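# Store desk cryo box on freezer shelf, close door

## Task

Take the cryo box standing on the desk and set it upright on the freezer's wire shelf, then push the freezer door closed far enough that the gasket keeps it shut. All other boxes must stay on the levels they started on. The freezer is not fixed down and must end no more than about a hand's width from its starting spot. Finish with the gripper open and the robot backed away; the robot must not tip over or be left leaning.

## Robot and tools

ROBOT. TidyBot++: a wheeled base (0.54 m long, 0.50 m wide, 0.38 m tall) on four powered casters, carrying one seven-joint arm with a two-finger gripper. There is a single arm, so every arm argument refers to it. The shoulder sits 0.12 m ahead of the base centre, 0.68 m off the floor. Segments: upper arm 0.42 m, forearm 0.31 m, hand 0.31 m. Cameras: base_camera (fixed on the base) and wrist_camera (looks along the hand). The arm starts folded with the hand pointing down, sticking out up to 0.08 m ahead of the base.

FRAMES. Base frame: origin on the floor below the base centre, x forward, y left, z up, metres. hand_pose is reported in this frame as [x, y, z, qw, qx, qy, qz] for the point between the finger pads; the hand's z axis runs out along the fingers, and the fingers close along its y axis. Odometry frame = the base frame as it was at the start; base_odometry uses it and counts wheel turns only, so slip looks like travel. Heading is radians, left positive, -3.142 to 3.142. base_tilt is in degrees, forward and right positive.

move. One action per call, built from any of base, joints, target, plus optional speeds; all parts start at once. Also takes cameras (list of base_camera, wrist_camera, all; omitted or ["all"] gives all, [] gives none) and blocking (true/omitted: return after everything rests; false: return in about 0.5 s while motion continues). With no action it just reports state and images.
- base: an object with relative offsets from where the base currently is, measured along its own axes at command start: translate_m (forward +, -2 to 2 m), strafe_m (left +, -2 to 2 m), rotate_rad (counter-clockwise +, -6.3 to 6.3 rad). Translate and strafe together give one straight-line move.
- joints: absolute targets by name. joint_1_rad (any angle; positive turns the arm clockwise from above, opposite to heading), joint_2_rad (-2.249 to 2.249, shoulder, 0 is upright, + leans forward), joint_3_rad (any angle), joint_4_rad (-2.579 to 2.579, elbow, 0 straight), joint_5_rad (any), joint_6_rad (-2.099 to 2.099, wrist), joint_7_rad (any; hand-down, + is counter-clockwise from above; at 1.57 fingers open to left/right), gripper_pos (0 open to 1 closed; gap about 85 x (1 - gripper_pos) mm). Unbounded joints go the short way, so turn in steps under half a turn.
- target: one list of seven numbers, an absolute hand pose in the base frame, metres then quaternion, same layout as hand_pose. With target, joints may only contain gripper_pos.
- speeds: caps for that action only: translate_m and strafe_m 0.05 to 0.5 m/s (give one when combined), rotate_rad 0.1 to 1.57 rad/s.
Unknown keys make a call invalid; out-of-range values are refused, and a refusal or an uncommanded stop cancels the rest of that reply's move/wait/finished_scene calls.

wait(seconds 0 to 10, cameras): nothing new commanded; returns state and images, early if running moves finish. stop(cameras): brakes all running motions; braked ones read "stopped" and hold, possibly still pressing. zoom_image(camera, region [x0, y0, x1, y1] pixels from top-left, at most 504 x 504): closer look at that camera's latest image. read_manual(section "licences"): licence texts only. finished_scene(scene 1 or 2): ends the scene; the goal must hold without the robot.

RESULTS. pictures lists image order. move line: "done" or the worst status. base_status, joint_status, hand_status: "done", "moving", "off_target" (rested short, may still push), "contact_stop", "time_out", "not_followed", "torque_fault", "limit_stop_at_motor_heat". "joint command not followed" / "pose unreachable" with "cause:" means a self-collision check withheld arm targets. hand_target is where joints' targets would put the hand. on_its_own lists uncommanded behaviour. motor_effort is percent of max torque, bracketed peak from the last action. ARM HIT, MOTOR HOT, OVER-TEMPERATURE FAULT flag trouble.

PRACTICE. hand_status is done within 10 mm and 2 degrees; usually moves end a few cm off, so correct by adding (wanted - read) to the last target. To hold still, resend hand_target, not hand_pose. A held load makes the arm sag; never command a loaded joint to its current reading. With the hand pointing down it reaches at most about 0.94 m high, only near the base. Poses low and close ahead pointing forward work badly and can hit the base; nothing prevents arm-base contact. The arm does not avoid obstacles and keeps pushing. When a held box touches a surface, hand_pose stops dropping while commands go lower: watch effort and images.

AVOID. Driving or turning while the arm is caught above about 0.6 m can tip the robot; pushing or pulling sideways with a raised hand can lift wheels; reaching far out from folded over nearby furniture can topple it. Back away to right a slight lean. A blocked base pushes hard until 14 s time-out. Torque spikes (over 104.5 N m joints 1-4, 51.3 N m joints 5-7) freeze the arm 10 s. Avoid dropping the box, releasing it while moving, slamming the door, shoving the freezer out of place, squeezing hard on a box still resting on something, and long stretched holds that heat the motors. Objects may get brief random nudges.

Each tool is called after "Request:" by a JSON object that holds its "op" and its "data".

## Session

Request:
{"op": "move", "data": {"joints": {"joint_1_rad":-0.03,"joint_2_rad":-0.375,"joint_4_rad":-2.54,"joint_6_rad":0.55,"joint_7_rad":1.62,"gripper_pos":0}}}

Scene clock: 1.97 s.
move: done
base_odometry: x=+0.000 y=+0.000 heading=+0.000
base_tilt: forward=+0.9 right=-0.2
base_status: not commanded
joint_positions: joint_1_rad=-0.017 joint_2_rad=-0.350 joint_3_rad=+3.170 joint_4_rad=-2.519 joint_5_rad=+0.025 joint_6_rad=+0.509 joint_7_rad=+1.594 gripper_pos=+0.000
joint_status: all done
motor_effort: joint_1_rad=+1(2) joint_2_rad=-7(8) joint_3_rad=+0(1) joint_4_rad=+19(20) joint_5_rad=+1(1) joint_6_rad=+9(10) joint_7_rad=+0(2)
hand_pose: x=+0.5449 y=-0.0009 z=+0.8720 quat_wxyz=(+0.010, +0.738, +0.014, +0.674) (m; base frame)
hand_target: x=+0.5367 y=+0.0046 z=+0.8836 quat_wxyz=(+0.015, +0.722, +0.027, +0.691) (m; base frame)
hand_status: not commanded
pictures: base_camera, wrist_camera
Images, in order (width x height): base_camera 644x364, wrist_camera 644x476.

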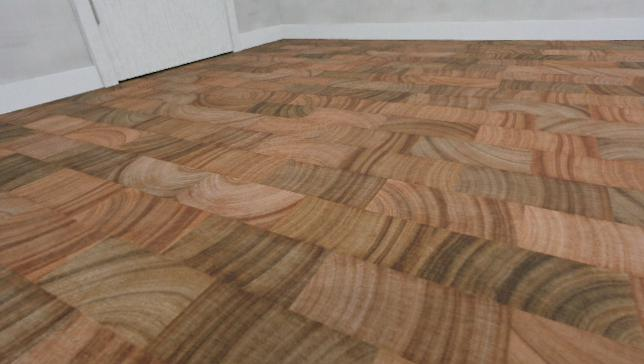

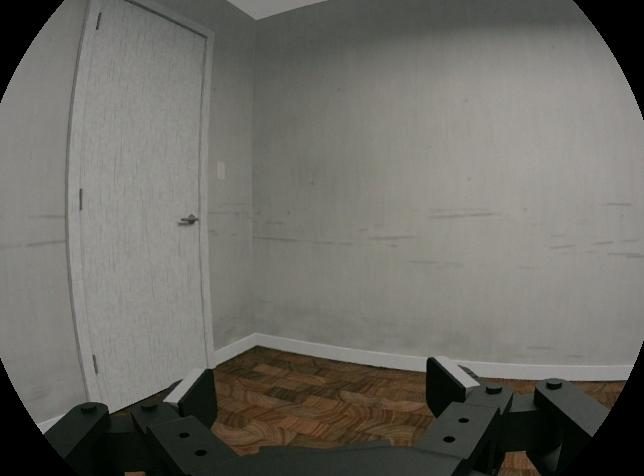

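Request:
{"op": "move", "data": {"base": {"rotate_rad":1.3}, "cameras": ["wrist_camera"]}}

Request:
{"op": "move", "data": {"base": {"rotate_rad":1.3}, "cameras": ["wrist_camera"]}}

Request:
{"op": "move", "data": {"base": {"rotate_rad":1.3}, "cameras": ["wrist_camera"]}}

Scene clock: 10.07 s.
move: done
base_odometry: x=+0.000 y=+0.000 heading=+1.300
base_tilt: forward=+0.8 right=-0.2
base_status: done
joint_positions: joint_1_rad=-0.024 joint_2_rad=-0.350 joint_3_rad=+3.170 joint_4_rad=-2.519 joint_5_rad=+0.025 joint_6_rad=+0.510 joint_7_rad=+1.594 gripper_pos=+0.000
joint_status: not commanded
motor_effort: joint_1_rad=+1(2) joint_2_rad=-7(8) joint_3_rad=+0(2) joint_4_rad=+19(20) joint_5_rad=+0(2) joint_6_rad=+9(10) joint_7_rad=+0(1)
hand_pose: x=+0.5449 y=+0.0021 z=+0.8723 quat_wxyz=(+0.008, +0.738, +0.016, +0.675) (m; base frame)
hand_target: x=+0.5367 y=+0.0046 z=+0.8836 quat_wxyz=(+0.015, +0.722, +0.027, +0.691) (m; base frame)
hand_status: not commanded
pictures: wrist_camera
Images, in order (width x height): wrist_camera 644x476.

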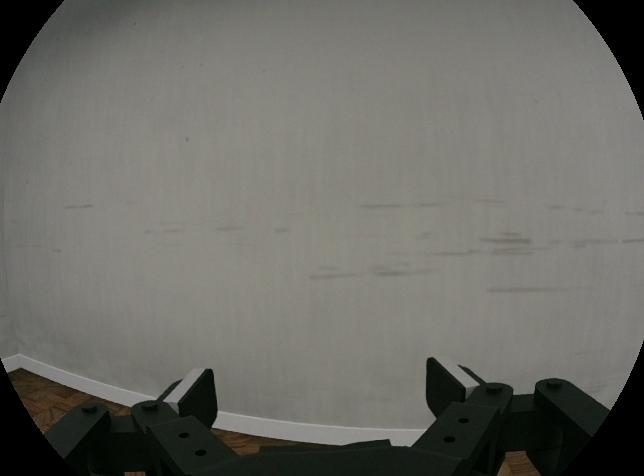

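Scene clock: 12.17 s.
move: done
base_odometry: x=+0.000 y=+0.000 heading=+2.599
base_tilt: forward=+0.9 right=-0.1
base_status: done
joint_positions: joint_1_rad=-0.027 joint_2_rad=-0.350 joint_3_rad=+3.170 joint_4_rad=-2.519 joint_5_rad=+0.025 joint_6_rad=+0.510 joint_7_rad=+1.594 gripper_pos=+0.000
joint_status: not commanded
motor_effort: joint_1_rad=+1(2) joint_2_rad=-7(8) joint_3_rad=+0(2) joint_4_rad=+19(19) joint_5_rad=+0(2) joint_6_rad=+9(10) joint_7_rad=+0(1)
hand_pose: x=+0.5449 y=+0.0033 z=+0.8723 quat_wxyz=(+0.007, +0.738, +0.017, +0.675) (m; base frame)
hand_target: x=+0.5367 y=+0.0046 z=+0.8836 quat_wxyz=(+0.015, +0.722, +0.027, +0.691) (m; base frame)
hand_status: not commanded
pictures: wrist_camera
Images, in order (width x height): wrist_camera 644x476.

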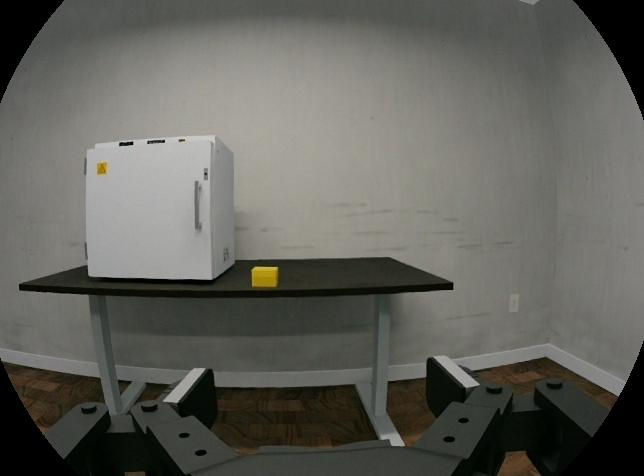

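Scene clock: 14.27 s.
move: done
base_odometry: x=+0.000 y=+0.000 heading=-2.384
base_tilt: forward=+0.8 right=-0.2
base_status: done
joint_positions: joint_1_rad=-0.028 joint_2_rad=-0.350 joint_3_rad=+3.170 joint_4_rad=-2.519 joint_5_rad=+0.025 joint_6_rad=+0.510 joint_7_rad=+1.594 gripper_pos=+0.000
joint_status: not commanded
motor_effort: joint_1_rad=+1(2) joint_2_rad=-7(8) joint_3_rad=+0(2) joint_4_rad=+19(19) joint_5_rad=+0(1) joint_6_rad=+9(10) joint_7_rad=+0(1)
hand_pose: x=+0.5449 y=+0.0040 z=+0.8723 quat_wxyz=(+0.006, +0.738, +0.018, +0.675) (m; base frame)
hand_target: x=+0.5367 y=+0.0046 z=+0.8836 quat_wxyz=(+0.015, +0.722, +0.027, +0.691) (m; base frame)
hand_status: not commanded
pictures: wrist_camera
Images, in order (width x height): wrist_camera 644x476.

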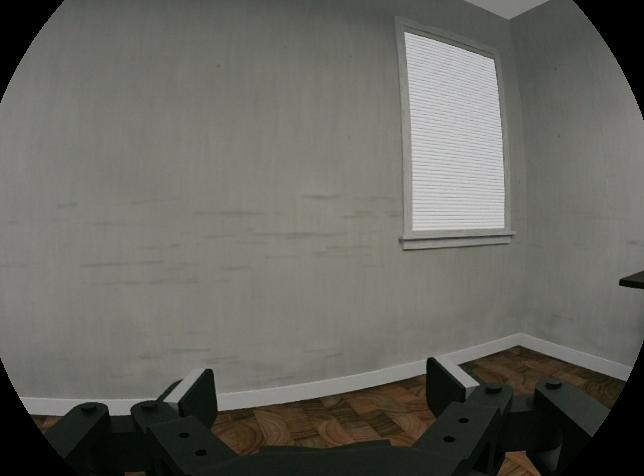

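Request:
{"op": "move", "data": {"base": {"translate_m":0.484,"strafe_m":-0.509,"rotate_rad":-1.239}, "joints": {"joint_1_rad":-0.03,"joint_2_rad":-0.325,"joint_4_rad":-2.262,"joint_6_rad":0.35,"joint_7_rad":1.62,"joint_5_rad":0}, "cameras": ["wrist_camera"]}}

Scene clock: 52.20 s.
move: done
base_odometry: x=-0.702 y=+0.038 heading=+2.659
base_tilt: forward=+0.9 right=-0.2
base_status: done
joint_positions: joint_1_rad=-0.030 joint_2_rad=-0.338 joint_3_rad=+3.168 joint_4_rad=-2.265 joint_5_rad=+0.025 joint_6_rad=+0.396 joint_7_rad=+1.594 gripper_pos=+0.000
joint_status: all done
motor_effort: joint_1_rad=+1(2) joint_2_rad=-9(11) joint_3_rad=+0(3) joint_4_rad=+21(22) joint_5_rad=+0(2) joint_6_rad=+9(11) joint_7_rad=-1(2)
hand_pose: x=+0.5854 y=+0.0039 z=+0.9817 quat_wxyz=(+0.009, +0.693, +0.018, +0.721) (m; base frame)
hand_target: x=+0.5898 y=+0.0001 z=+0.9630 quat_wxyz=(+0.013, +0.713, +0.015, +0.701) (m; base frame)
hand_status: not commanded
pictures: wrist_camera
Images, in order (width x height): wrist_camera 644x476.

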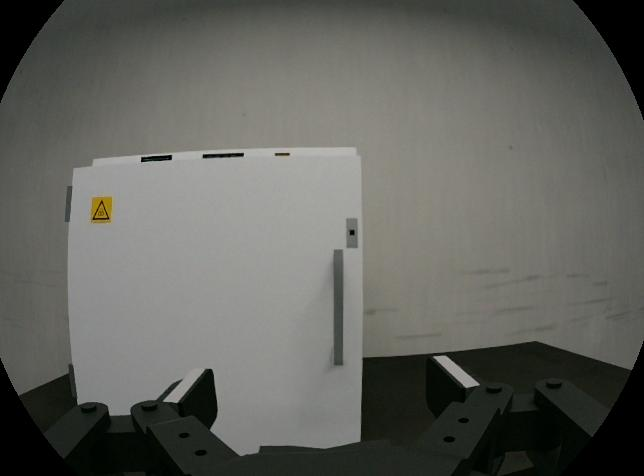

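Request:
{"op": "zoom_image", "data": {"camera": "wrist_camera", "region": [50, 130, 400, 460]}}

Scaled by 1.440.

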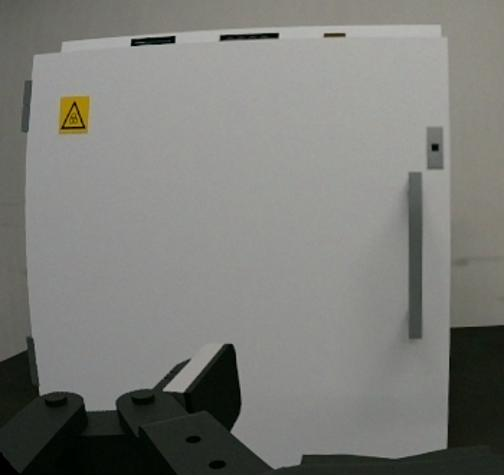

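Request:
{"op": "move", "data": {"base": {"translate_m":0.22,"strafe_m":0.01,"rotate_rad":-0.03}, "joints": {"joint_2_rad":-0.325,"joint_4_rad":-2.262,"joint_6_rad":0.3}, "cameras": ["wrist_camera"]}}

Scene clock: 77.07 s.
move: done
base_odometry: x=-0.901 y=+0.131 heading=+2.629
base_tilt: forward=+0.9 right=-0.2
base_status: done
joint_positions: joint_1_rad=-0.029 joint_2_rad=-0.330 joint_3_rad=+3.169 joint_4_rad=-2.264 joint_5_rad=+0.025 joint_6_rad=+0.337 joint_7_rad=+1.594 gripper_pos=+0.000
joint_status: all done
motor_effort: joint_1_rad=+1(2) joint_2_rad=-10(13) joint_3_rad=+1(2) joint_4_rad=+21(23) joint_5_rad=+0(1) joint_6_rad=+9(10) joint_7_rad=+0(1)
hand_pose: x=+0.5882 y=+0.0030 z=+0.9602 quat_wxyz=(+0.009, +0.716, +0.018, +0.698) (m; base frame)
hand_target: x=+0.5891 y=+0.0002 z=+0.9474 quat_wxyz=(+0.013, +0.730, +0.016, +0.683) (m; base frame)
hand_status: not commanded
pictures: wrist_camera
Images, in order (width x height): wrist_camera 644x476.

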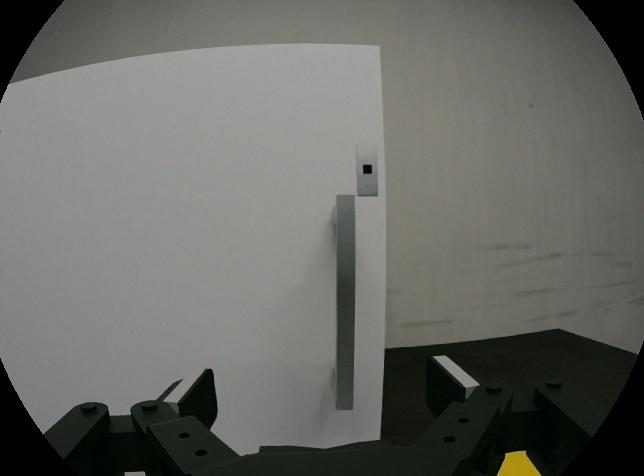

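Request:
{"op": "move", "data": {"base": {"translate_m":0.1,"strafe_m":-0.016}, "speeds": {"translate_m":0.2}, "cameras": ["wrist_camera"]}}

Scene clock: 84.77 s.
move: done
base_odometry: x=-0.981 y=+0.194 heading=+2.629
base_tilt: forward=+0.8 right=-0.1
base_status: done
joint_positions: joint_1_rad=-0.029 joint_2_rad=-0.329 joint_3_rad=+3.169 joint_4_rad=-2.263 joint_5_rad=+0.025 joint_6_rad=+0.337 joint_7_rad=+1.594 gripper_pos=+0.000
joint_status: not commanded
motor_effort: joint_1_rad=+0(1) joint_2_rad=-9(12) joint_3_rad=+1(1) joint_4_rad=+21(22) joint_5_rad=-1(1) joint_6_rad=+9(10) joint_7_rad=+0(1)
hand_pose: x=+0.5884 y=+0.0030 z=+0.9599 quat_wxyz=(+0.009, +0.716, +0.018, +0.698) (m; base frame)
hand_target: x=+0.5891 y=+0.0002 z=+0.9474 quat_wxyz=(+0.013, +0.730, +0.016, +0.683) (m; base frame)
hand_status: not commanded
pictures: wrist_camera
Images, in order (width x height): wrist_camera 644x476.

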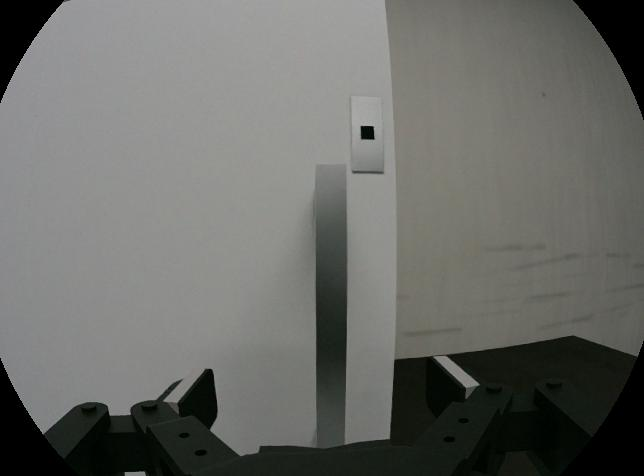

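Request:
{"op": "move", "data": {"base": {"translate_m":0.018,"strafe_m":-0.004}, "speeds": {"translate_m":0.1}, "cameras": []}}

Request:
{"op": "move", "data": {"joints": {"gripper_pos":0.85}, "cameras": []}}

Request:
{"op": "move", "data": {"joints": {"gripper_pos":1}, "cameras": ["wrist_camera"]}}

Scene clock: 94.80 s.
move: done
base_odometry: x=-0.995 y=+0.206 heading=+2.629
base_tilt: forward=+0.9 right=-0.2
base_status: done
joint_positions: joint_1_rad=-0.029 joint_2_rad=-0.322 joint_3_rad=+3.169 joint_4_rad=-2.263 joint_5_rad=+0.025 joint_6_rad=+0.337 joint_7_rad=+1.594 gripper_pos=+0.000
joint_status: not commanded
motor_effort: joint_1_rad=+0(1) joint_2_rad=-9(13) joint_3_rad=+0(1) joint_4_rad=+21(21) joint_5_rad=+0(1) joint_6_rad=+9(10) joint_7_rad=+0(1)
hand_pose: x=+0.5903 y=+0.0030 z=+0.9574 quat_wxyz=(+0.009, +0.718, +0.018, +0.696) (m; base frame)
hand_target: x=+0.5891 y=+0.0002 z=+0.9474 quat_wxyz=(+0.013, +0.730, +0.016, +0.683) (m; base frame)
hand_status: not commanded
pictures: none
No camera images: "cameras" was empty.

Scene clock: 95.83 s.
move: done
base_odometry: x=-0.995 y=+0.206 heading=+2.629
base_tilt: forward=+0.8 right=-0.1
base_status: not commanded
joint_positions: joint_1_rad=-0.029 joint_2_rad=-0.322 joint_3_rad=+3.169 joint_4_rad=-2.263 joint_5_rad=+0.025 joint_6_rad=+0.337 joint_7_rad=+1.594 gripper_pos=+0.850
joint_status: all done
motor_effort: joint_1_rad=+0(1) joint_2_rad=-9(10) joint_3_rad=-1(2) joint_4_rad=+21(21) joint_5_rad=+0(1) joint_6_rad=+9(10) joint_7_rad=+0(1)
hand_pose: x=+0.5903 y=+0.0028 z=+0.9574 quat_wxyz=(+0.009, +0.718, +0.017, +0.696) (m; base frame)
hand_target: x=+0.5891 y=+0.0002 z=+0.9474 quat_wxyz=(+0.013, +0.730, +0.016, +0.683) (m; base frame)
hand_status: not commanded
pictures: none
No camera images: "cameras" was empty.

Scene clock: 96.40 s.
move: off_target
base_odometry: x=-0.995 y=+0.206 heading=+2.629
base_tilt: forward=+0.9 right=-0.2
base_status: not commanded
joint_positions: joint_1_rad=-0.031 joint_2_rad=-0.323 joint_3_rad=+3.169 joint_4_rad=-2.263 joint_5_rad=+0.025 joint_6_rad=+0.337 joint_7_rad=+1.594 gripper_pos=+0.887
joint_status: gripper_pos off_target (ended at +0.887, target +1.000)
motor_effort: joint_1_rad=+0(3) joint_2_rad=-7(9) joint_3_rad=-1(3) joint_4_rad=+22(23) joint_5_rad=+2(2) joint_6_rad=+9(10) joint_7_rad=+1(2)
hand_pose: x=+0.5902 y=+0.0038 z=+0.9574 quat_wxyz=(+0.008, +0.718, +0.018, +0.696) (m; base frame)
hand_target: x=+0.5891 y=+0.0002 z=+0.9474 quat_wxyz=(+0.013, +0.730, +0.016, +0.683) (m; base frame)
hand_status: not commanded
pictures: wrist_camera
Images, in order (width x height): wrist_camera 644x476.

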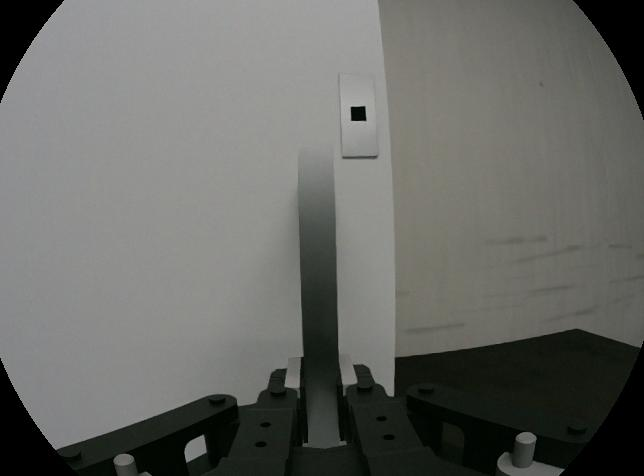

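Request:
{"op": "move", "data": {"base": {"translate_m":-0.05}, "speeds": {"translate_m":0.1}, "cameras": ["wrist_camera"]}}

Request:
{"op": "move", "data": {"base": {"translate_m":-0.036,"strafe_m":0.266,"rotate_rad":-0.35}, "speeds": {"translate_m":0.2,"rotate_rad":0.24}, "cameras": ["wrist_camera"]}}

Scene clock: 110.03 s.
move: done
base_odometry: x=-0.951 y=+0.182 heading=+2.629
base_tilt: forward=+0.9 right=-0.1
base_status: done
joint_positions: joint_1_rad=-0.033 joint_2_rad=-0.305 joint_3_rad=+3.166 joint_4_rad=-2.249 joint_5_rad=+0.025 joint_6_rad=+0.336 joint_7_rad=+1.594 gripper_pos=+0.887
joint_status: not commanded
motor_effort: joint_1_rad=+2(4) joint_2_rad=-12(18) joint_3_rad=+2(5) joint_4_rad=+20(22) joint_5_rad=+1(2) joint_6_rad=+9(10) joint_7_rad=+2(2)
hand_pose: x=+0.5966 y=+0.0067 z=+0.9574 quat_wxyz=(+0.007, +0.720, +0.021, +0.694) (m; base frame)
hand_target: x=+0.5891 y=+0.0002 z=+0.9474 quat_wxyz=(+0.013, +0.730, +0.016, +0.683) (m; base frame)
hand_status: not commanded
pictures: wrist_camera
Images, in order (width x height): wrist_camera 644x476.

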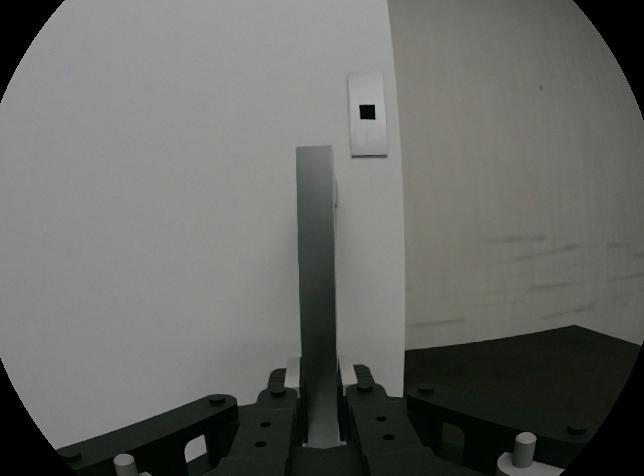

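Scene clock: 112.10 s.
move: done
base_odometry: x=-1.050 y=-0.068 heading=+2.278
base_tilt: forward=+0.8 right=-0.1
base_status: done
joint_positions: joint_1_rad=-0.002 joint_2_rad=-0.307 joint_3_rad=+3.203 joint_4_rad=-2.250 joint_5_rad=+0.024 joint_6_rad=+0.335 joint_7_rad=+1.594 gripper_pos=+0.887
joint_status: not commanded
motor_effort: joint_1_rad=-5(11) joint_2_rad=-8(13) joint_3_rad=-6(14) joint_4_rad=+22(24) joint_5_rad=+2(3) joint_6_rad=+10(11) joint_7_rad=+0(2)
hand_pose: x=+0.5958 y=-0.0282 z=+0.9573 quat_wxyz=(+0.026, +0.720, -0.007, +0.693) (m; base frame)
hand_target: x=+0.5891 y=+0.0002 z=+0.9474 quat_wxyz=(+0.013, +0.730, +0.016, +0.683) (m; base frame)
hand_status: not commanded
pictures: wrist_camera
Images, in order (width x height): wrist_camera 644x476.

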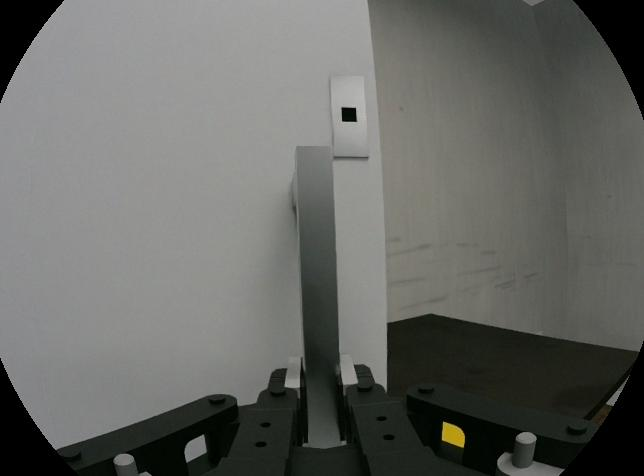

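Request:
{"op": "move", "data": {"base": {"translate_m":-0.082,"strafe_m":0.215,"rotate_rad":-0.32}, "speeds": {"translate_m":0.2,"rotate_rad":0.22}, "cameras": ["wrist_camera"]}}

Request:
{"op": "move", "data": {"base": {"translate_m":-0.082,"strafe_m":0.242,"rotate_rad":-0.32}, "speeds": {"translate_m":0.2,"rotate_rad":0.22}, "cameras": ["wrist_camera"]}}

Scene clock: 121.00 s.
move: done
base_odometry: x=-1.160 y=-0.270 heading=+1.958
base_tilt: forward=+0.9 right=-0.1
base_status: done
joint_positions: joint_1_rad=-0.005 joint_2_rad=-0.309 joint_3_rad=+3.200 joint_4_rad=-2.251 joint_5_rad=+0.024 joint_6_rad=+0.334 joint_7_rad=+1.594 gripper_pos=+0.887
joint_status: not commanded
motor_effort: joint_1_rad=-5(11) joint_2_rad=-8(10) joint_3_rad=-8(14) joint_4_rad=+22(24) joint_5_rad=+2(4) joint_6_rad=+9(11) joint_7_rad=+1(1)
hand_pose: x=+0.5952 y=-0.0251 z=+0.9573 quat_wxyz=(+0.024, +0.720, -0.005, +0.693) (m; base frame)
hand_target: x=+0.5891 y=+0.0002 z=+0.9474 quat_wxyz=(+0.013, +0.730, +0.016, +0.683) (m; base frame)
hand_status: not commanded
pictures: wrist_camera
Images, in order (width x height): wrist_camera 644x476.

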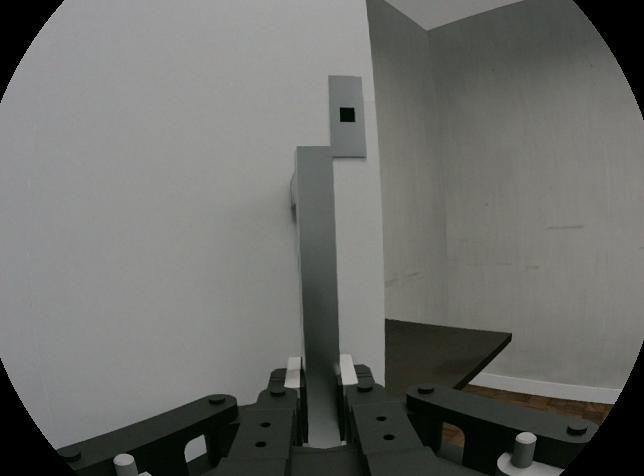

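Scene clock: 122.97 s.
move: done
base_odometry: x=-1.353 y=-0.437 heading=+1.638
base_tilt: forward=+0.8 right=-0.1
base_status: done
joint_positions: joint_1_rad=+0.018 joint_2_rad=-0.312 joint_3_rad=+3.225 joint_4_rad=-2.252 joint_5_rad=+0.024 joint_6_rad=+0.333 joint_7_rad=+1.594 gripper_pos=+0.887
joint_status: not commanded
motor_effort: joint_1_rad=-9(13) joint_2_rad=-8(9) joint_3_rad=-11(16) joint_4_rad=+21(23) joint_5_rad=+3(4) joint_6_rad=+9(10) joint_7_rad=+0(1)
hand_pose: x=+0.5929 y=-0.0493 z=+0.9573 quat_wxyz=(+0.038, +0.720, -0.024, +0.693) (m; base frame)
hand_target: x=+0.5891 y=+0.0002 z=+0.9474 quat_wxyz=(+0.013, +0.730, +0.016, +0.683) (m; base frame)
hand_status: not commanded
pictures: wrist_camera
Images, in order (width x height): wrist_camera 644x476.

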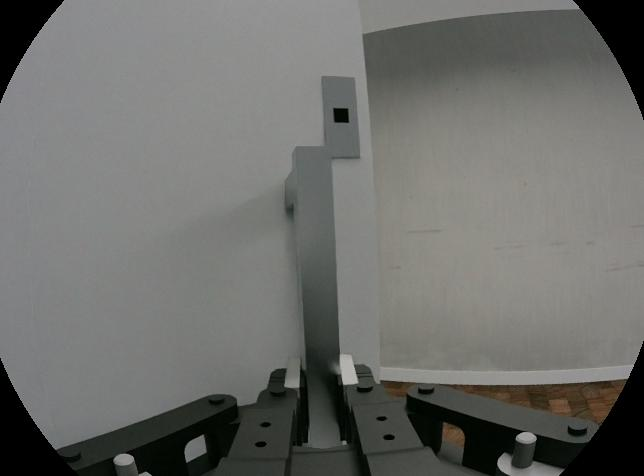

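Request:
{"op": "move", "data": {"base": {"translate_m":-0.07,"strafe_m":0.18,"rotate_rad":-0.32}, "speeds": {"translate_m":0.2,"rotate_rad":0.25}, "cameras": ["wrist_camera"]}}

Request:
{"op": "move", "data": {"joints": {"gripper_pos":0}, "cameras": []}}

Request:
{"op": "move", "data": {"base": {"translate_m":-0.35}, "cameras": ["wrist_camera"]}}

Scene clock: 132.67 s.
move: done
base_odometry: x=-1.528 y=-0.519 heading=+1.318
base_tilt: forward=+0.8 right=-0.1
base_status: done
joint_positions: joint_1_rad=-0.009 joint_2_rad=-0.312 joint_3_rad=+3.197 joint_4_rad=-2.252 joint_5_rad=+0.024 joint_6_rad=+0.332 joint_7_rad=+1.594 gripper_pos=+0.887
joint_status: not commanded
motor_effort: joint_1_rad=-3(12) joint_2_rad=-9(10) joint_3_rad=-5(15) joint_4_rad=+22(23) joint_5_rad=+1(4) joint_6_rad=+10(10) joint_7_rad=+0(1)
hand_pose: x=+0.5943 y=-0.0216 z=+0.9572 quat_wxyz=(+0.022, +0.720, -0.002, +0.693) (m; base frame)
hand_target: x=+0.5891 y=+0.0002 z=+0.9474 quat_wxyz=(+0.013, +0.730, +0.016, +0.683) (m; base frame)
hand_status: not commanded
pictures: wrist_camera
Images, in order (width x height): wrist_camera 644x476.

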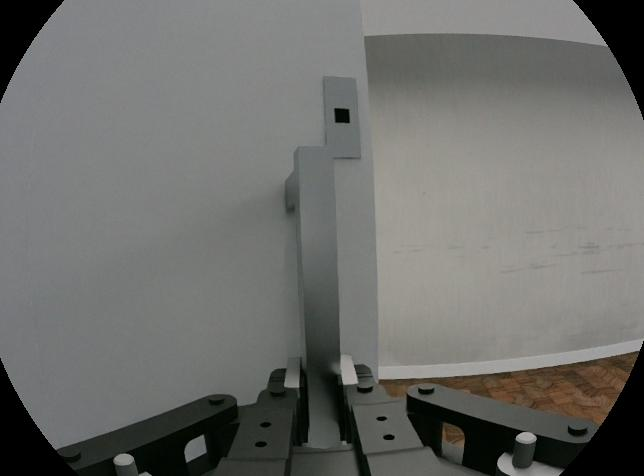

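Scene clock: 133.77 s.
move: done
base_odometry: x=-1.528 y=-0.519 heading=+1.318
base_tilt: forward=+0.9 right=-0.1
base_status: not commanded
joint_positions: joint_1_rad=-0.024 joint_2_rad=-0.312 joint_3_rad=+3.177 joint_4_rad=-2.252 joint_5_rad=+0.024 joint_6_rad=+0.332 joint_7_rad=+1.594 gripper_pos=+0.000
joint_status: all done
motor_effort: joint_1_rad=+1(4) joint_2_rad=-10(10) joint_3_rad=+0(5) joint_4_rad=+21(22) joint_5_rad=+0(2) joint_6_rad=+9(10) joint_7_rad=+0(1)
hand_pose: x=+0.5945 y=-0.0035 z=+0.9573 quat_wxyz=(+0.012, +0.720, +0.012, +0.694) (m; base frame)
hand_target: x=+0.5891 y=+0.0002 z=+0.9474 quat_wxyz=(+0.013, +0.730, +0.016, +0.683) (m; base frame)
hand_status: not commanded
pictures: none
No camera images: "cameras" was empty.

Scene clock: 135.77 s.
move: done
base_odometry: x=-1.616 y=-0.859 heading=+1.318
base_tilt: forward=+0.8 right=-0.2
base_status: done
joint_positions: joint_1_rad=-0.024 joint_2_rad=-0.317 joint_3_rad=+3.177 joint_4_rad=-2.252 joint_5_rad=+0.024 joint_6_rad=+0.332 joint_7_rad=+1.594 gripper_pos=+0.000
joint_status: not commanded
motor_effort: joint_1_rad=+1(1) joint_2_rad=-10(15) joint_3_rad=+1(1) joint_4_rad=+21(21) joint_5_rad=-1(1) joint_6_rad=+9(10) joint_7_rad=+0(1)
hand_pose: x=+0.5930 y=-0.0035 z=+0.9597 quat_wxyz=(+0.012, +0.718, +0.012, +0.696) (m; base frame)
hand_target: x=+0.5891 y=+0.0002 z=+0.9474 quat_wxyz=(+0.013, +0.730, +0.016, +0.683) (m; base frame)
hand_status: not commanded
pictures: wrist_camera
Images, in order (width x height): wrist_camera 644x476.

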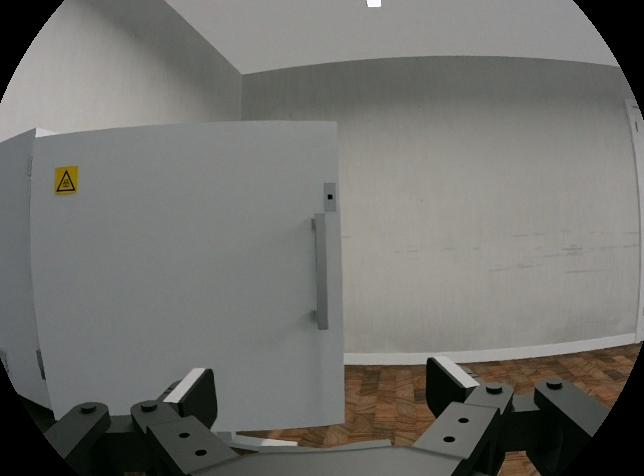

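Request:
{"op": "move", "data": {"base": {"translate_m":0.333,"strafe_m":-0.653,"rotate_rad":0.4}, "cameras": []}}

Request:
{"op": "move", "data": {"base": {"translate_m":0.783,"strafe_m":-0.548,"rotate_rad":0.911}, "cameras": ["wrist_camera"]}}

Scene clock: 176.17 s.
move: done
base_odometry: x=-0.900 y=-0.699 heading=+1.719
base_tilt: forward=+0.9 right=-0.1
base_status: done
joint_positions: joint_1_rad=-0.029 joint_2_rad=-0.317 joint_3_rad=+3.170 joint_4_rad=-2.252 joint_5_rad=+0.024 joint_6_rad=+0.332 joint_7_rad=+1.594 gripper_pos=+0.000
joint_status: not commanded
motor_effort: joint_1_rad=+1(2) joint_2_rad=-9(10) joint_3_rad=+1(4) joint_4_rad=+21(21) joint_5_rad=+0(1) joint_6_rad=+9(10) joint_7_rad=+0(1)
hand_pose: x=+0.5930 y=+0.0025 z=+0.9597 quat_wxyz=(+0.009, +0.718, +0.017, +0.696) (m; base frame)
hand_target: x=+0.5891 y=+0.0002 z=+0.9474 quat_wxyz=(+0.013, +0.730, +0.016, +0.683) (m; base frame)
hand_status: not commanded
pictures: none
No camera images: "cameras" was empty.

Scene clock: 179.53 s.
move: done
base_odometry: x=-0.473 y=+0.156 heading=+2.630
base_tilt: forward=+0.9 right=-0.1
base_status: done
joint_positions: joint_1_rad=-0.029 joint_2_rad=-0.318 joint_3_rad=+3.171 joint_4_rad=-2.252 joint_5_rad=+0.024 joint_6_rad=+0.332 joint_7_rad=+1.594 gripper_pos=+0.000
joint_status: not commanded
motor_effort: joint_1_rad=+1(2) joint_2_rad=-10(11) joint_3_rad=+1(2) joint_4_rad=+21(21) joint_5_rad=-1(1) joint_6_rad=+9(10) joint_7_rad=+0(1)
hand_pose: x=+0.5929 y=+0.0020 z=+0.9599 quat_wxyz=(+0.009, +0.718, +0.017, +0.696) (m; base frame)
hand_target: x=+0.5891 y=+0.0002 z=+0.9474 quat_wxyz=(+0.013, +0.730, +0.016, +0.683) (m; base frame)
hand_status: not commanded
pictures: wrist_camera
Images, in order (width x height): wrist_camera 644x476.

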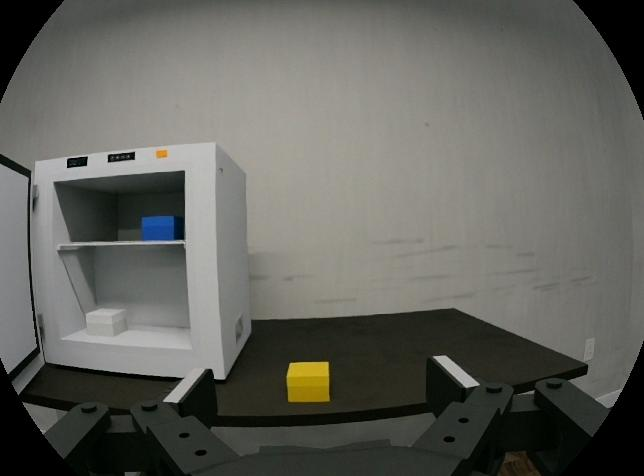

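Request:
{"op": "zoom_image", "data": {"camera": "wrist_camera", "region": [260, 340, 360, 420]}}

Request:
{"op": "zoom_image", "data": {"camera": "wrist_camera", "region": [20, 140, 260, 400]}}

Scaled by 5.040.

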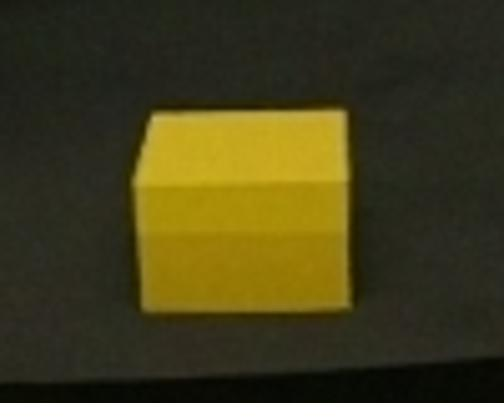

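Scaled by 1.938.

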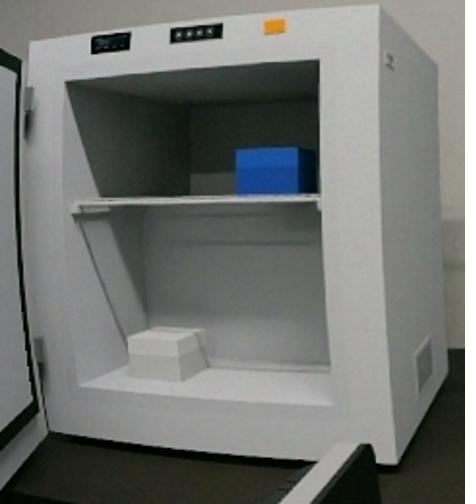

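Request:
{"op": "move", "data": {"base": {"translate_m":0.26,"strafe_m":0.0225}, "speeds": {"translate_m":0.25}, "joints": {"joint_1_rad":-0.03,"joint_2_rad":0.325,"joint_4_rad":-2.08,"joint_6_rad":0.525,"joint_7_rad":1.63,"joint_5_rad":0,"joint_3_rad":3.17}, "cameras": ["wrist_camera"]}}

Scene clock: 207.83 s.
move: done
base_odometry: x=-0.711 y=+0.264 heading=+2.630
base_tilt: forward=+0.9 right=-0.1
base_status: done
joint_positions: joint_1_rad=-0.029 joint_2_rad=+0.318 joint_3_rad=+3.171 joint_4_rad=-2.089 joint_5_rad=+0.024 joint_6_rad=+0.483 joint_7_rad=+1.594 gripper_pos=+0.000
joint_status: all done
motor_effort: joint_1_rad=+1(2) joint_2_rad=-29(33) joint_3_rad=+0(1) joint_4_rad=+15(23) joint_5_rad=+0(1) joint_6_rad=+8(10) joint_7_rad=+0(1)
hand_pose: x=+0.7536 y=+0.0064 z=+0.7404 quat_wxyz=(+0.011, +0.820, +0.025, +0.572) (m; base frame)
hand_target: x=+0.7614 y=+0.0040 z=+0.7529 quat_wxyz=(+0.020, +0.807, +0.028, +0.590) (m; base frame)
hand_status: not commanded
pictures: wrist_camera
Images, in order (width x height): wrist_camera 644x476.

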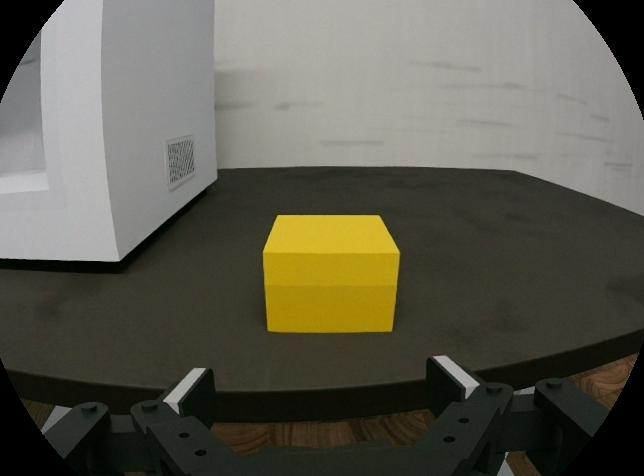

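Request:
{"op": "move", "data": {"base": {"translate_m":0.03,"strafe_m":-0.0055}, "speeds": {"translate_m":0.15}, "joints": {"joint_2_rad":0.3}, "cameras": ["wrist_camera"]}}

Scene clock: 219.67 s.
move: done
base_odometry: x=-0.735 y=+0.283 heading=+2.630
base_tilt: forward=+0.9 right=-0.2
base_status: done
joint_positions: joint_1_rad=-0.029 joint_2_rad=+0.312 joint_3_rad=+3.171 joint_4_rad=-2.080 joint_5_rad=+0.024 joint_6_rad=+0.487 joint_7_rad=+1.594 gripper_pos=+0.000
joint_status: all done
motor_effort: joint_1_rad=+1(3) joint_2_rad=-29(33) joint_3_rad=+0(1) joint_4_rad=+16(18) joint_5_rad=+0(1) joint_6_rad=+9(9) joint_7_rad=+0(1)
hand_pose: x=+0.7569 y=+0.0064 z=+0.7500 quat_wxyz=(+0.011, +0.814, +0.025, +0.580) (m; base frame)
hand_target: x=+0.7594 y=+0.0039 z=+0.7689 quat_wxyz=(+0.020, +0.800, +0.027, +0.600) (m; base frame)
hand_status: not commanded
pictures: wrist_camera
Images, in order (width x height): wrist_camera 644x476.

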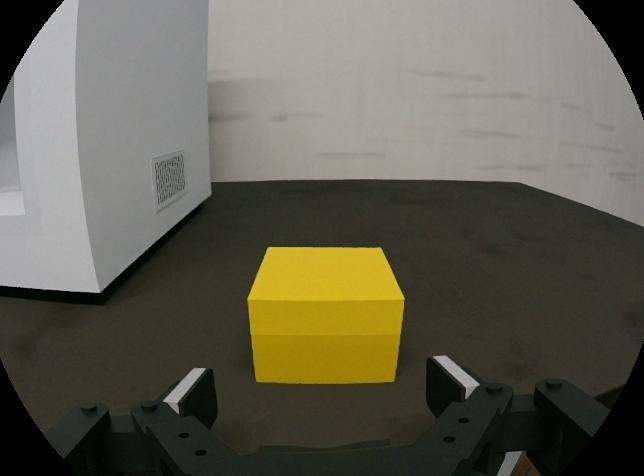

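Request:
{"op": "move", "data": {"base": {"translate_m":0.078,"strafe_m":-0.003}, "speeds": {"translate_m":0.15}, "cameras": ["wrist_camera"]}}

Scene clock: 226.07 s.
move: done
base_odometry: x=-0.802 y=+0.324 heading=+2.630
base_tilt: forward=+0.8 right=-0.2
base_status: done
joint_positions: joint_1_rad=-0.029 joint_2_rad=+0.312 joint_3_rad=+3.171 joint_4_rad=-2.079 joint_5_rad=+0.024 joint_6_rad=+0.488 joint_7_rad=+1.594 gripper_pos=+0.000
joint_status: not commanded
motor_effort: joint_1_rad=+1(3) joint_2_rad=-29(31) joint_3_rad=+1(1) joint_4_rad=+17(17) joint_5_rad=-1(1) joint_6_rad=+9(9) joint_7_rad=+0(1)
hand_pose: x=+0.7570 y=+0.0065 z=+0.7504 quat_wxyz=(+0.011, +0.814, +0.025, +0.580) (m; base frame)
hand_target: x=+0.7594 y=+0.0039 z=+0.7689 quat_wxyz=(+0.020, +0.800, +0.027, +0.600) (m; base frame)
hand_status: not commanded
pictures: wrist_camera
Images, in order (width x height): wrist_camera 644x476.

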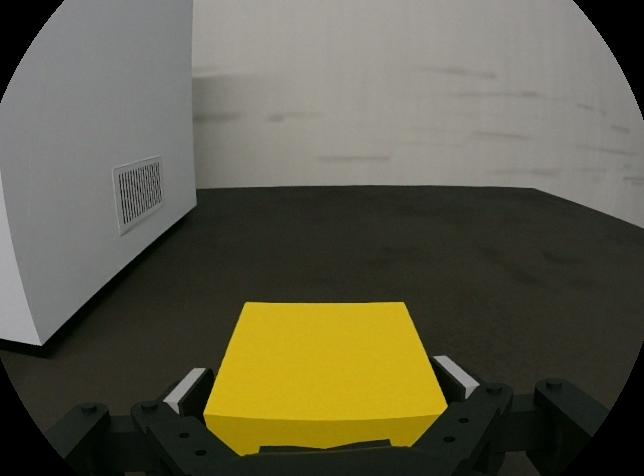

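Request:
{"op": "move", "data": {"joints": {"gripper_pos":0.5}, "cameras": ["wrist_camera"]}}

Scene clock: 230.33 s.
move: off_target
base_odometry: x=-0.802 y=+0.324 heading=+2.630
base_tilt: forward=+0.9 right=-0.1
base_status: not commanded
joint_positions: joint_1_rad=-0.029 joint_2_rad=+0.312 joint_3_rad=+3.171 joint_4_rad=-2.079 joint_5_rad=+0.024 joint_6_rad=+0.489 joint_7_rad=+1.594 gripper_pos=+0.149
joint_status: gripper_pos off_target (ended at +0.149, target +0.500)
motor_effort: joint_1_rad=+1(1) joint_2_rad=-29(30) joint_3_rad=+0(1) joint_4_rad=+16(17) joint_5_rad=+0(1) joint_6_rad=+9(9) joint_7_rad=+0(0)
hand_pose: x=+0.7571 y=+0.0065 z=+0.7509 quat_wxyz=(+0.011, +0.814, +0.025, +0.581) (m; base frame)
hand_target: x=+0.7594 y=+0.0039 z=+0.7689 quat_wxyz=(+0.020, +0.800, +0.027, +0.600) (m; base frame)
hand_status: not commanded
pictures: wrist_camera
Images, in order (width x height): wrist_camera 644x476.

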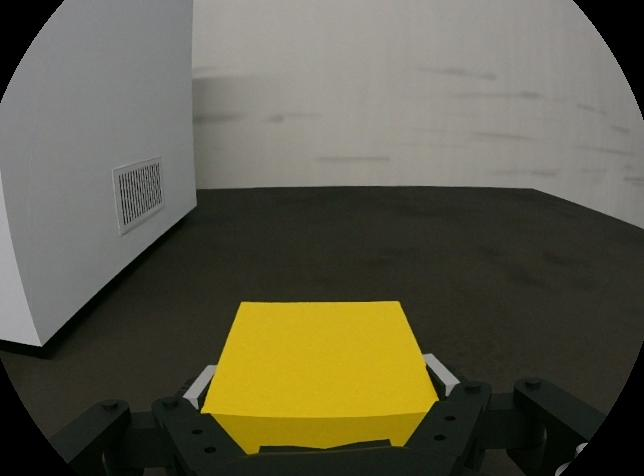

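Request:
{"op": "move", "data": {"joints": {"joint_2_rad":0.18,"joint_4_rad":-1.96,"joint_6_rad":0.285}, "cameras": []}}

Request:
{"op": "move", "data": {"joints": {"joint_2_rad":0.05,"joint_4_rad":-1.84,"joint_6_rad":0.035}, "base": {"translate_m":-0.4}, "speeds": {"translate_m":0.3}, "cameras": ["wrist_camera"]}}

Request:
{"op": "move", "data": {"base": {"strafe_m":0.412}, "speeds": {"strafe_m":0.3}, "joints": {"joint_2_rad":-0.285,"joint_4_rad":-1.58,"joint_6_rad":-0.57}, "cameras": ["wrist_camera"]}}

Scene clock: 259.87 s.
move: done
base_odometry: x=-0.802 y=+0.324 heading=+2.630
base_tilt: forward=+0.9 right=-0.1
base_status: not commanded
joint_positions: joint_1_rad=-0.029 joint_2_rad=+0.211 joint_3_rad=+3.171 joint_4_rad=-1.969 joint_5_rad=+0.024 joint_6_rad=+0.317 joint_7_rad=+1.594 gripper_pos=+0.149
joint_status: all done
motor_effort: joint_1_rad=+0(1) joint_2_rad=-30(35) joint_3_rad=+0(1) joint_4_rad=+20(21) joint_5_rad=+1(1) joint_6_rad=+10(11) joint_7_rad=+0(1)
hand_pose: x=+0.7633 y=+0.0050 z=+0.8235 quat_wxyz=(+0.013, +0.802, +0.023, +0.596) (m; base frame)
hand_target: x=+0.7582 y=+0.0035 z=+0.8390 quat_wxyz=(+0.019, +0.800, +0.026, +0.600) (m; base frame)
hand_status: not commanded
pictures: none
No camera images: "cameras" was empty.

Scene clock: 262.13 s.
move: done
base_odometry: x=-0.453 y=+0.128 heading=+2.630
base_tilt: forward=+0.9 right=-0.1
base_status: done
joint_positions: joint_1_rad=-0.029 joint_2_rad=+0.079 joint_3_rad=+3.170 joint_4_rad=-1.846 joint_5_rad=+0.024 joint_6_rad=+0.070 joint_7_rad=+1.594 gripper_pos=+0.149
joint_status: all done
motor_effort: joint_1_rad=+0(2) joint_2_rad=-26(35) joint_3_rad=+0(2) joint_4_rad=+22(24) joint_5_rad=-1(2) joint_6_rad=+10(12) joint_7_rad=-1(1)
hand_pose: x=+0.7462 y=+0.0027 z=+0.9053 quat_wxyz=(+0.014, +0.800, +0.020, +0.600) (m; base frame)
hand_target: x=+0.7376 y=+0.0027 z=+0.9161 quat_wxyz=(+0.018, +0.800, +0.025, +0.600) (m; base frame)
hand_status: not commanded
pictures: wrist_camera
Images, in order (width x height): wrist_camera 644x476.

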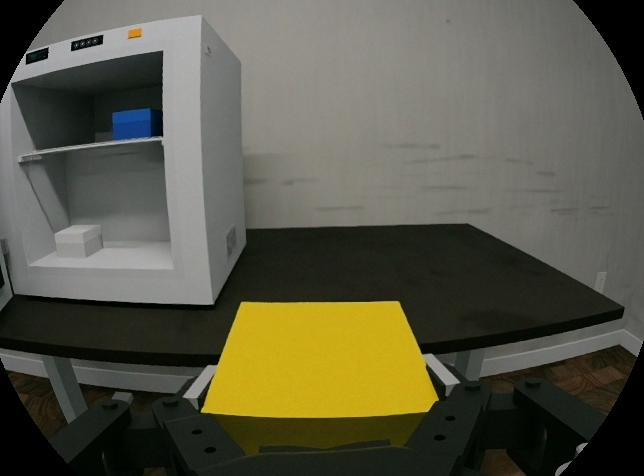

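Scene clock: 264.40 s.
move: done
base_odometry: x=-0.654 y=-0.231 heading=+2.630
base_tilt: forward=+0.8 right=-0.2
base_status: done
joint_positions: joint_1_rad=-0.028 joint_2_rad=-0.271 joint_3_rad=+3.169 joint_4_rad=-1.587 joint_5_rad=+0.024 joint_6_rad=-0.532 joint_7_rad=+1.594 gripper_pos=+0.149
joint_status: all done
motor_effort: joint_1_rad=+1(2) joint_2_rad=-13(30) joint_3_rad=+1(3) joint_4_rad=+22(25) joint_5_rad=+0(1) joint_6_rad=+11(12) joint_7_rad=+0(1)
hand_pose: x=+0.6105 y=-0.0046 z=+1.0810 quat_wxyz=(+0.015, +0.798, +0.012, +0.602) (m; base frame)
hand_target: x=+0.6015 y=-0.0005 z=+1.0810 quat_wxyz=(+0.014, +0.803, +0.023, +0.596) (m; base frame)
hand_status: not commanded
pictures: wrist_camera
Images, in order (width x height): wrist_camera 644x476.

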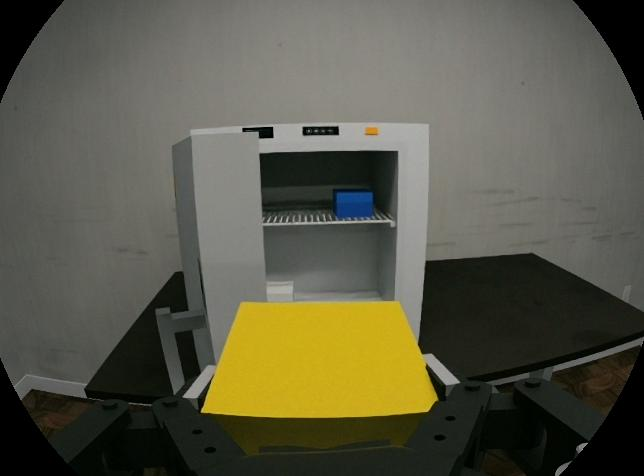

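Request:
{"op": "move", "data": {"base": {"translate_m":0.37,"strafe_m":-0.03}, "speeds": {"translate_m":0.2}, "joints": {"joint_4_rad":-1.66,"joint_6_rad":-0.49}, "cameras": ["wrist_camera"]}}

Scene clock: 329.73 s.
move: done
base_odometry: x=-0.962 y=-0.024 heading=+2.630
base_tilt: forward=+0.9 right=-0.1
base_status: done
joint_positions: joint_1_rad=+0.130 joint_2_rad=-0.329 joint_3_rad=+3.360 joint_4_rad=-1.671 joint_5_rad=+0.081 joint_6_rad=-0.553 joint_7_rad=+1.597 gripper_pos=+0.149
joint_status: all done
motor_effort: joint_1_rad=-31(32) joint_2_rad=-1(16) joint_3_rad=-39(42) joint_4_rad=+23(30) joint_5_rad=-18(18) joint_6_rad=+15(23) joint_7_rad=+0(2)
hand_pose: x=+0.5506 y=-0.1909 z=+1.0483 quat_wxyz=(+0.114, +0.804, -0.131, +0.569) (m; base frame)
hand_target: x=+0.6073 y=-0.0003 z=+1.0565 quat_wxyz=(+0.014, +0.803, +0.023, +0.596) (m; base frame)
hand_status: not commanded
pictures: wrist_camera
Images, in order (width x height): wrist_camera 644x476.

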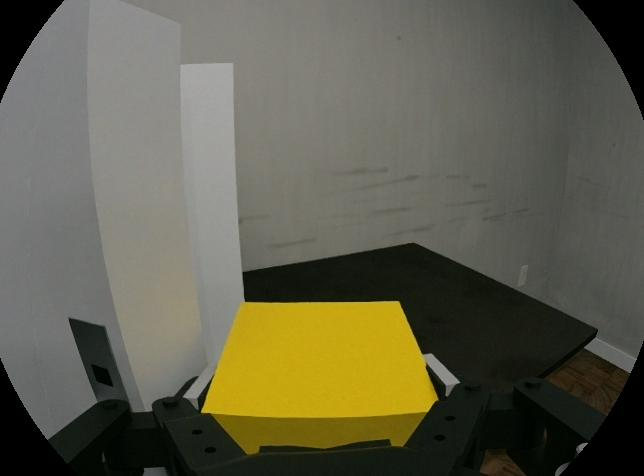

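Request:
{"op": "move", "data": {"base": {"translate_m":-0.42}, "speeds": {"translate_m":0.3}, "cameras": ["wrist_camera"]}}

Scene clock: 337.77 s.
move: done
base_odometry: x=-0.596 y=-0.230 heading=+2.630
base_tilt: forward=+0.8 right=-0.1
base_status: done
joint_positions: joint_1_rad=-0.035 joint_2_rad=-0.294 joint_3_rad=+3.164 joint_4_rad=-1.668 joint_5_rad=+0.037 joint_6_rad=-0.528 joint_7_rad=+1.597 gripper_pos=+0.149
joint_status: not commanded
motor_effort: joint_1_rad=+1(30) joint_2_rad=-12(14) joint_3_rad=+1(39) joint_4_rad=+23(27) joint_5_rad=+1(17) joint_6_rad=+10(17) joint_7_rad=+0(1)
hand_pose: x=+0.6000 y=-0.0003 z=+1.0448 quat_wxyz=(+0.018, +0.814, +0.022, +0.581) (m; base frame)
hand_target: x=+0.6073 y=-0.0003 z=+1.0565 quat_wxyz=(+0.014, +0.803, +0.023, +0.596) (m; base frame)
hand_status: not commanded
pictures: wrist_camera
Images, in order (width x height): wrist_camera 644x476.

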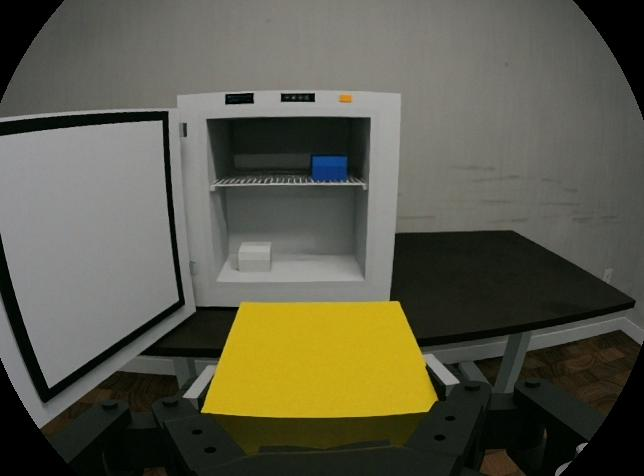

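Request:
{"op": "move", "data": {"base": {"translate_m":0.3,"strafe_m":0.115}, "speeds": {"translate_m":0.2}, "joints": {"joint_1_rad":-0.03,"joint_4_rad":-1.7,"joint_6_rad":-0.46,"joint_5_rad":0}, "cameras": ["wrist_camera"]}}

Scene clock: 370.53 s.
move: done
base_odometry: x=-0.914 y=-0.183 heading=+2.630
base_tilt: forward=+0.8 right=-0.2
base_status: done
joint_positions: joint_1_rad=-0.035 joint_2_rad=-0.287 joint_3_rad=+3.164 joint_4_rad=-1.691 joint_5_rad=+0.037 joint_6_rad=-0.505 joint_7_rad=+1.597 gripper_pos=+0.149
joint_status: all done
motor_effort: joint_1_rad=+1(1) joint_2_rad=-13(16) joint_3_rad=+0(2) joint_4_rad=+23(24) joint_5_rad=+0(1) joint_6_rad=+10(11) joint_7_rad=-1(1)
hand_pose: x=+0.6039 y=-0.0002 z=+1.0341 quat_wxyz=(+0.018, +0.816, +0.022, +0.578) (m; base frame)
hand_target: x=+0.6086 y=-0.0002 z=+1.0412 quat_wxyz=(+0.013, +0.806, +0.023, +0.592) (m; base frame)
hand_status: not commanded
pictures: wrist_camera
Images, in order (width x height): wrist_camera 644x476.

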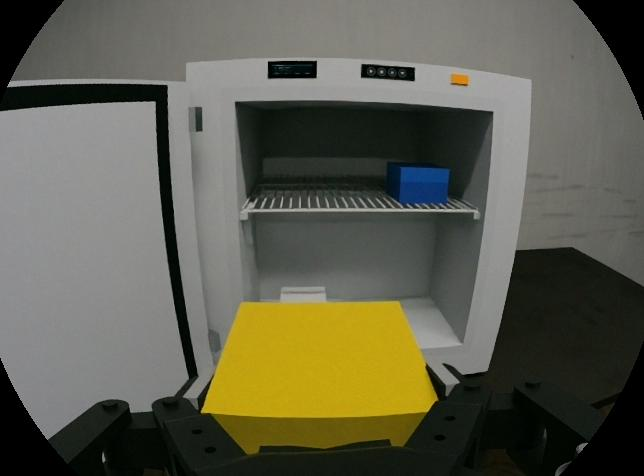

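Request:
{"op": "move", "data": {"joints": {"joint_2_rad":-0.29,"joint_4_rad":-1.6,"joint_6_rad":-0.55}, "base": {"translate_m":0.12,"strafe_m":0.005}, "speeds": {"translate_m":0.2}, "cameras": ["wrist_camera"]}}

Scene clock: 396.80 s.
move: done
base_odometry: x=-1.021 y=-0.129 heading=+2.630
base_tilt: forward=+0.8 right=-0.2
base_status: done
joint_positions: joint_1_rad=-0.035 joint_2_rad=-0.282 joint_3_rad=+3.164 joint_4_rad=-1.608 joint_5_rad=+0.037 joint_6_rad=-0.526 joint_7_rad=+1.597 gripper_pos=+0.149
joint_status: all done
motor_effort: joint_1_rad=+0(1) joint_2_rad=-13(16) joint_3_rad=+0(1) joint_4_rad=+23(25) joint_5_rad=+0(1) joint_6_rad=+10(12) joint_7_rad=+0(1)
hand_pose: x=+0.6063 y=-0.0006 z=+1.0757 quat_wxyz=(+0.018, +0.799, +0.021, +0.601) (m; base frame)
hand_target: x=+0.6012 y=-0.0005 z=+1.0773 quat_wxyz=(+0.014, +0.801, +0.022, +0.598) (m; base frame)
hand_status: not commanded
pictures: wrist_camera
Images, in order (width x height): wrist_camera 644x476.

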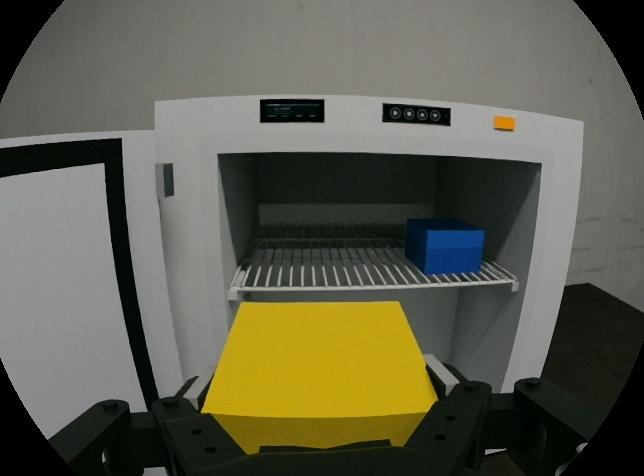

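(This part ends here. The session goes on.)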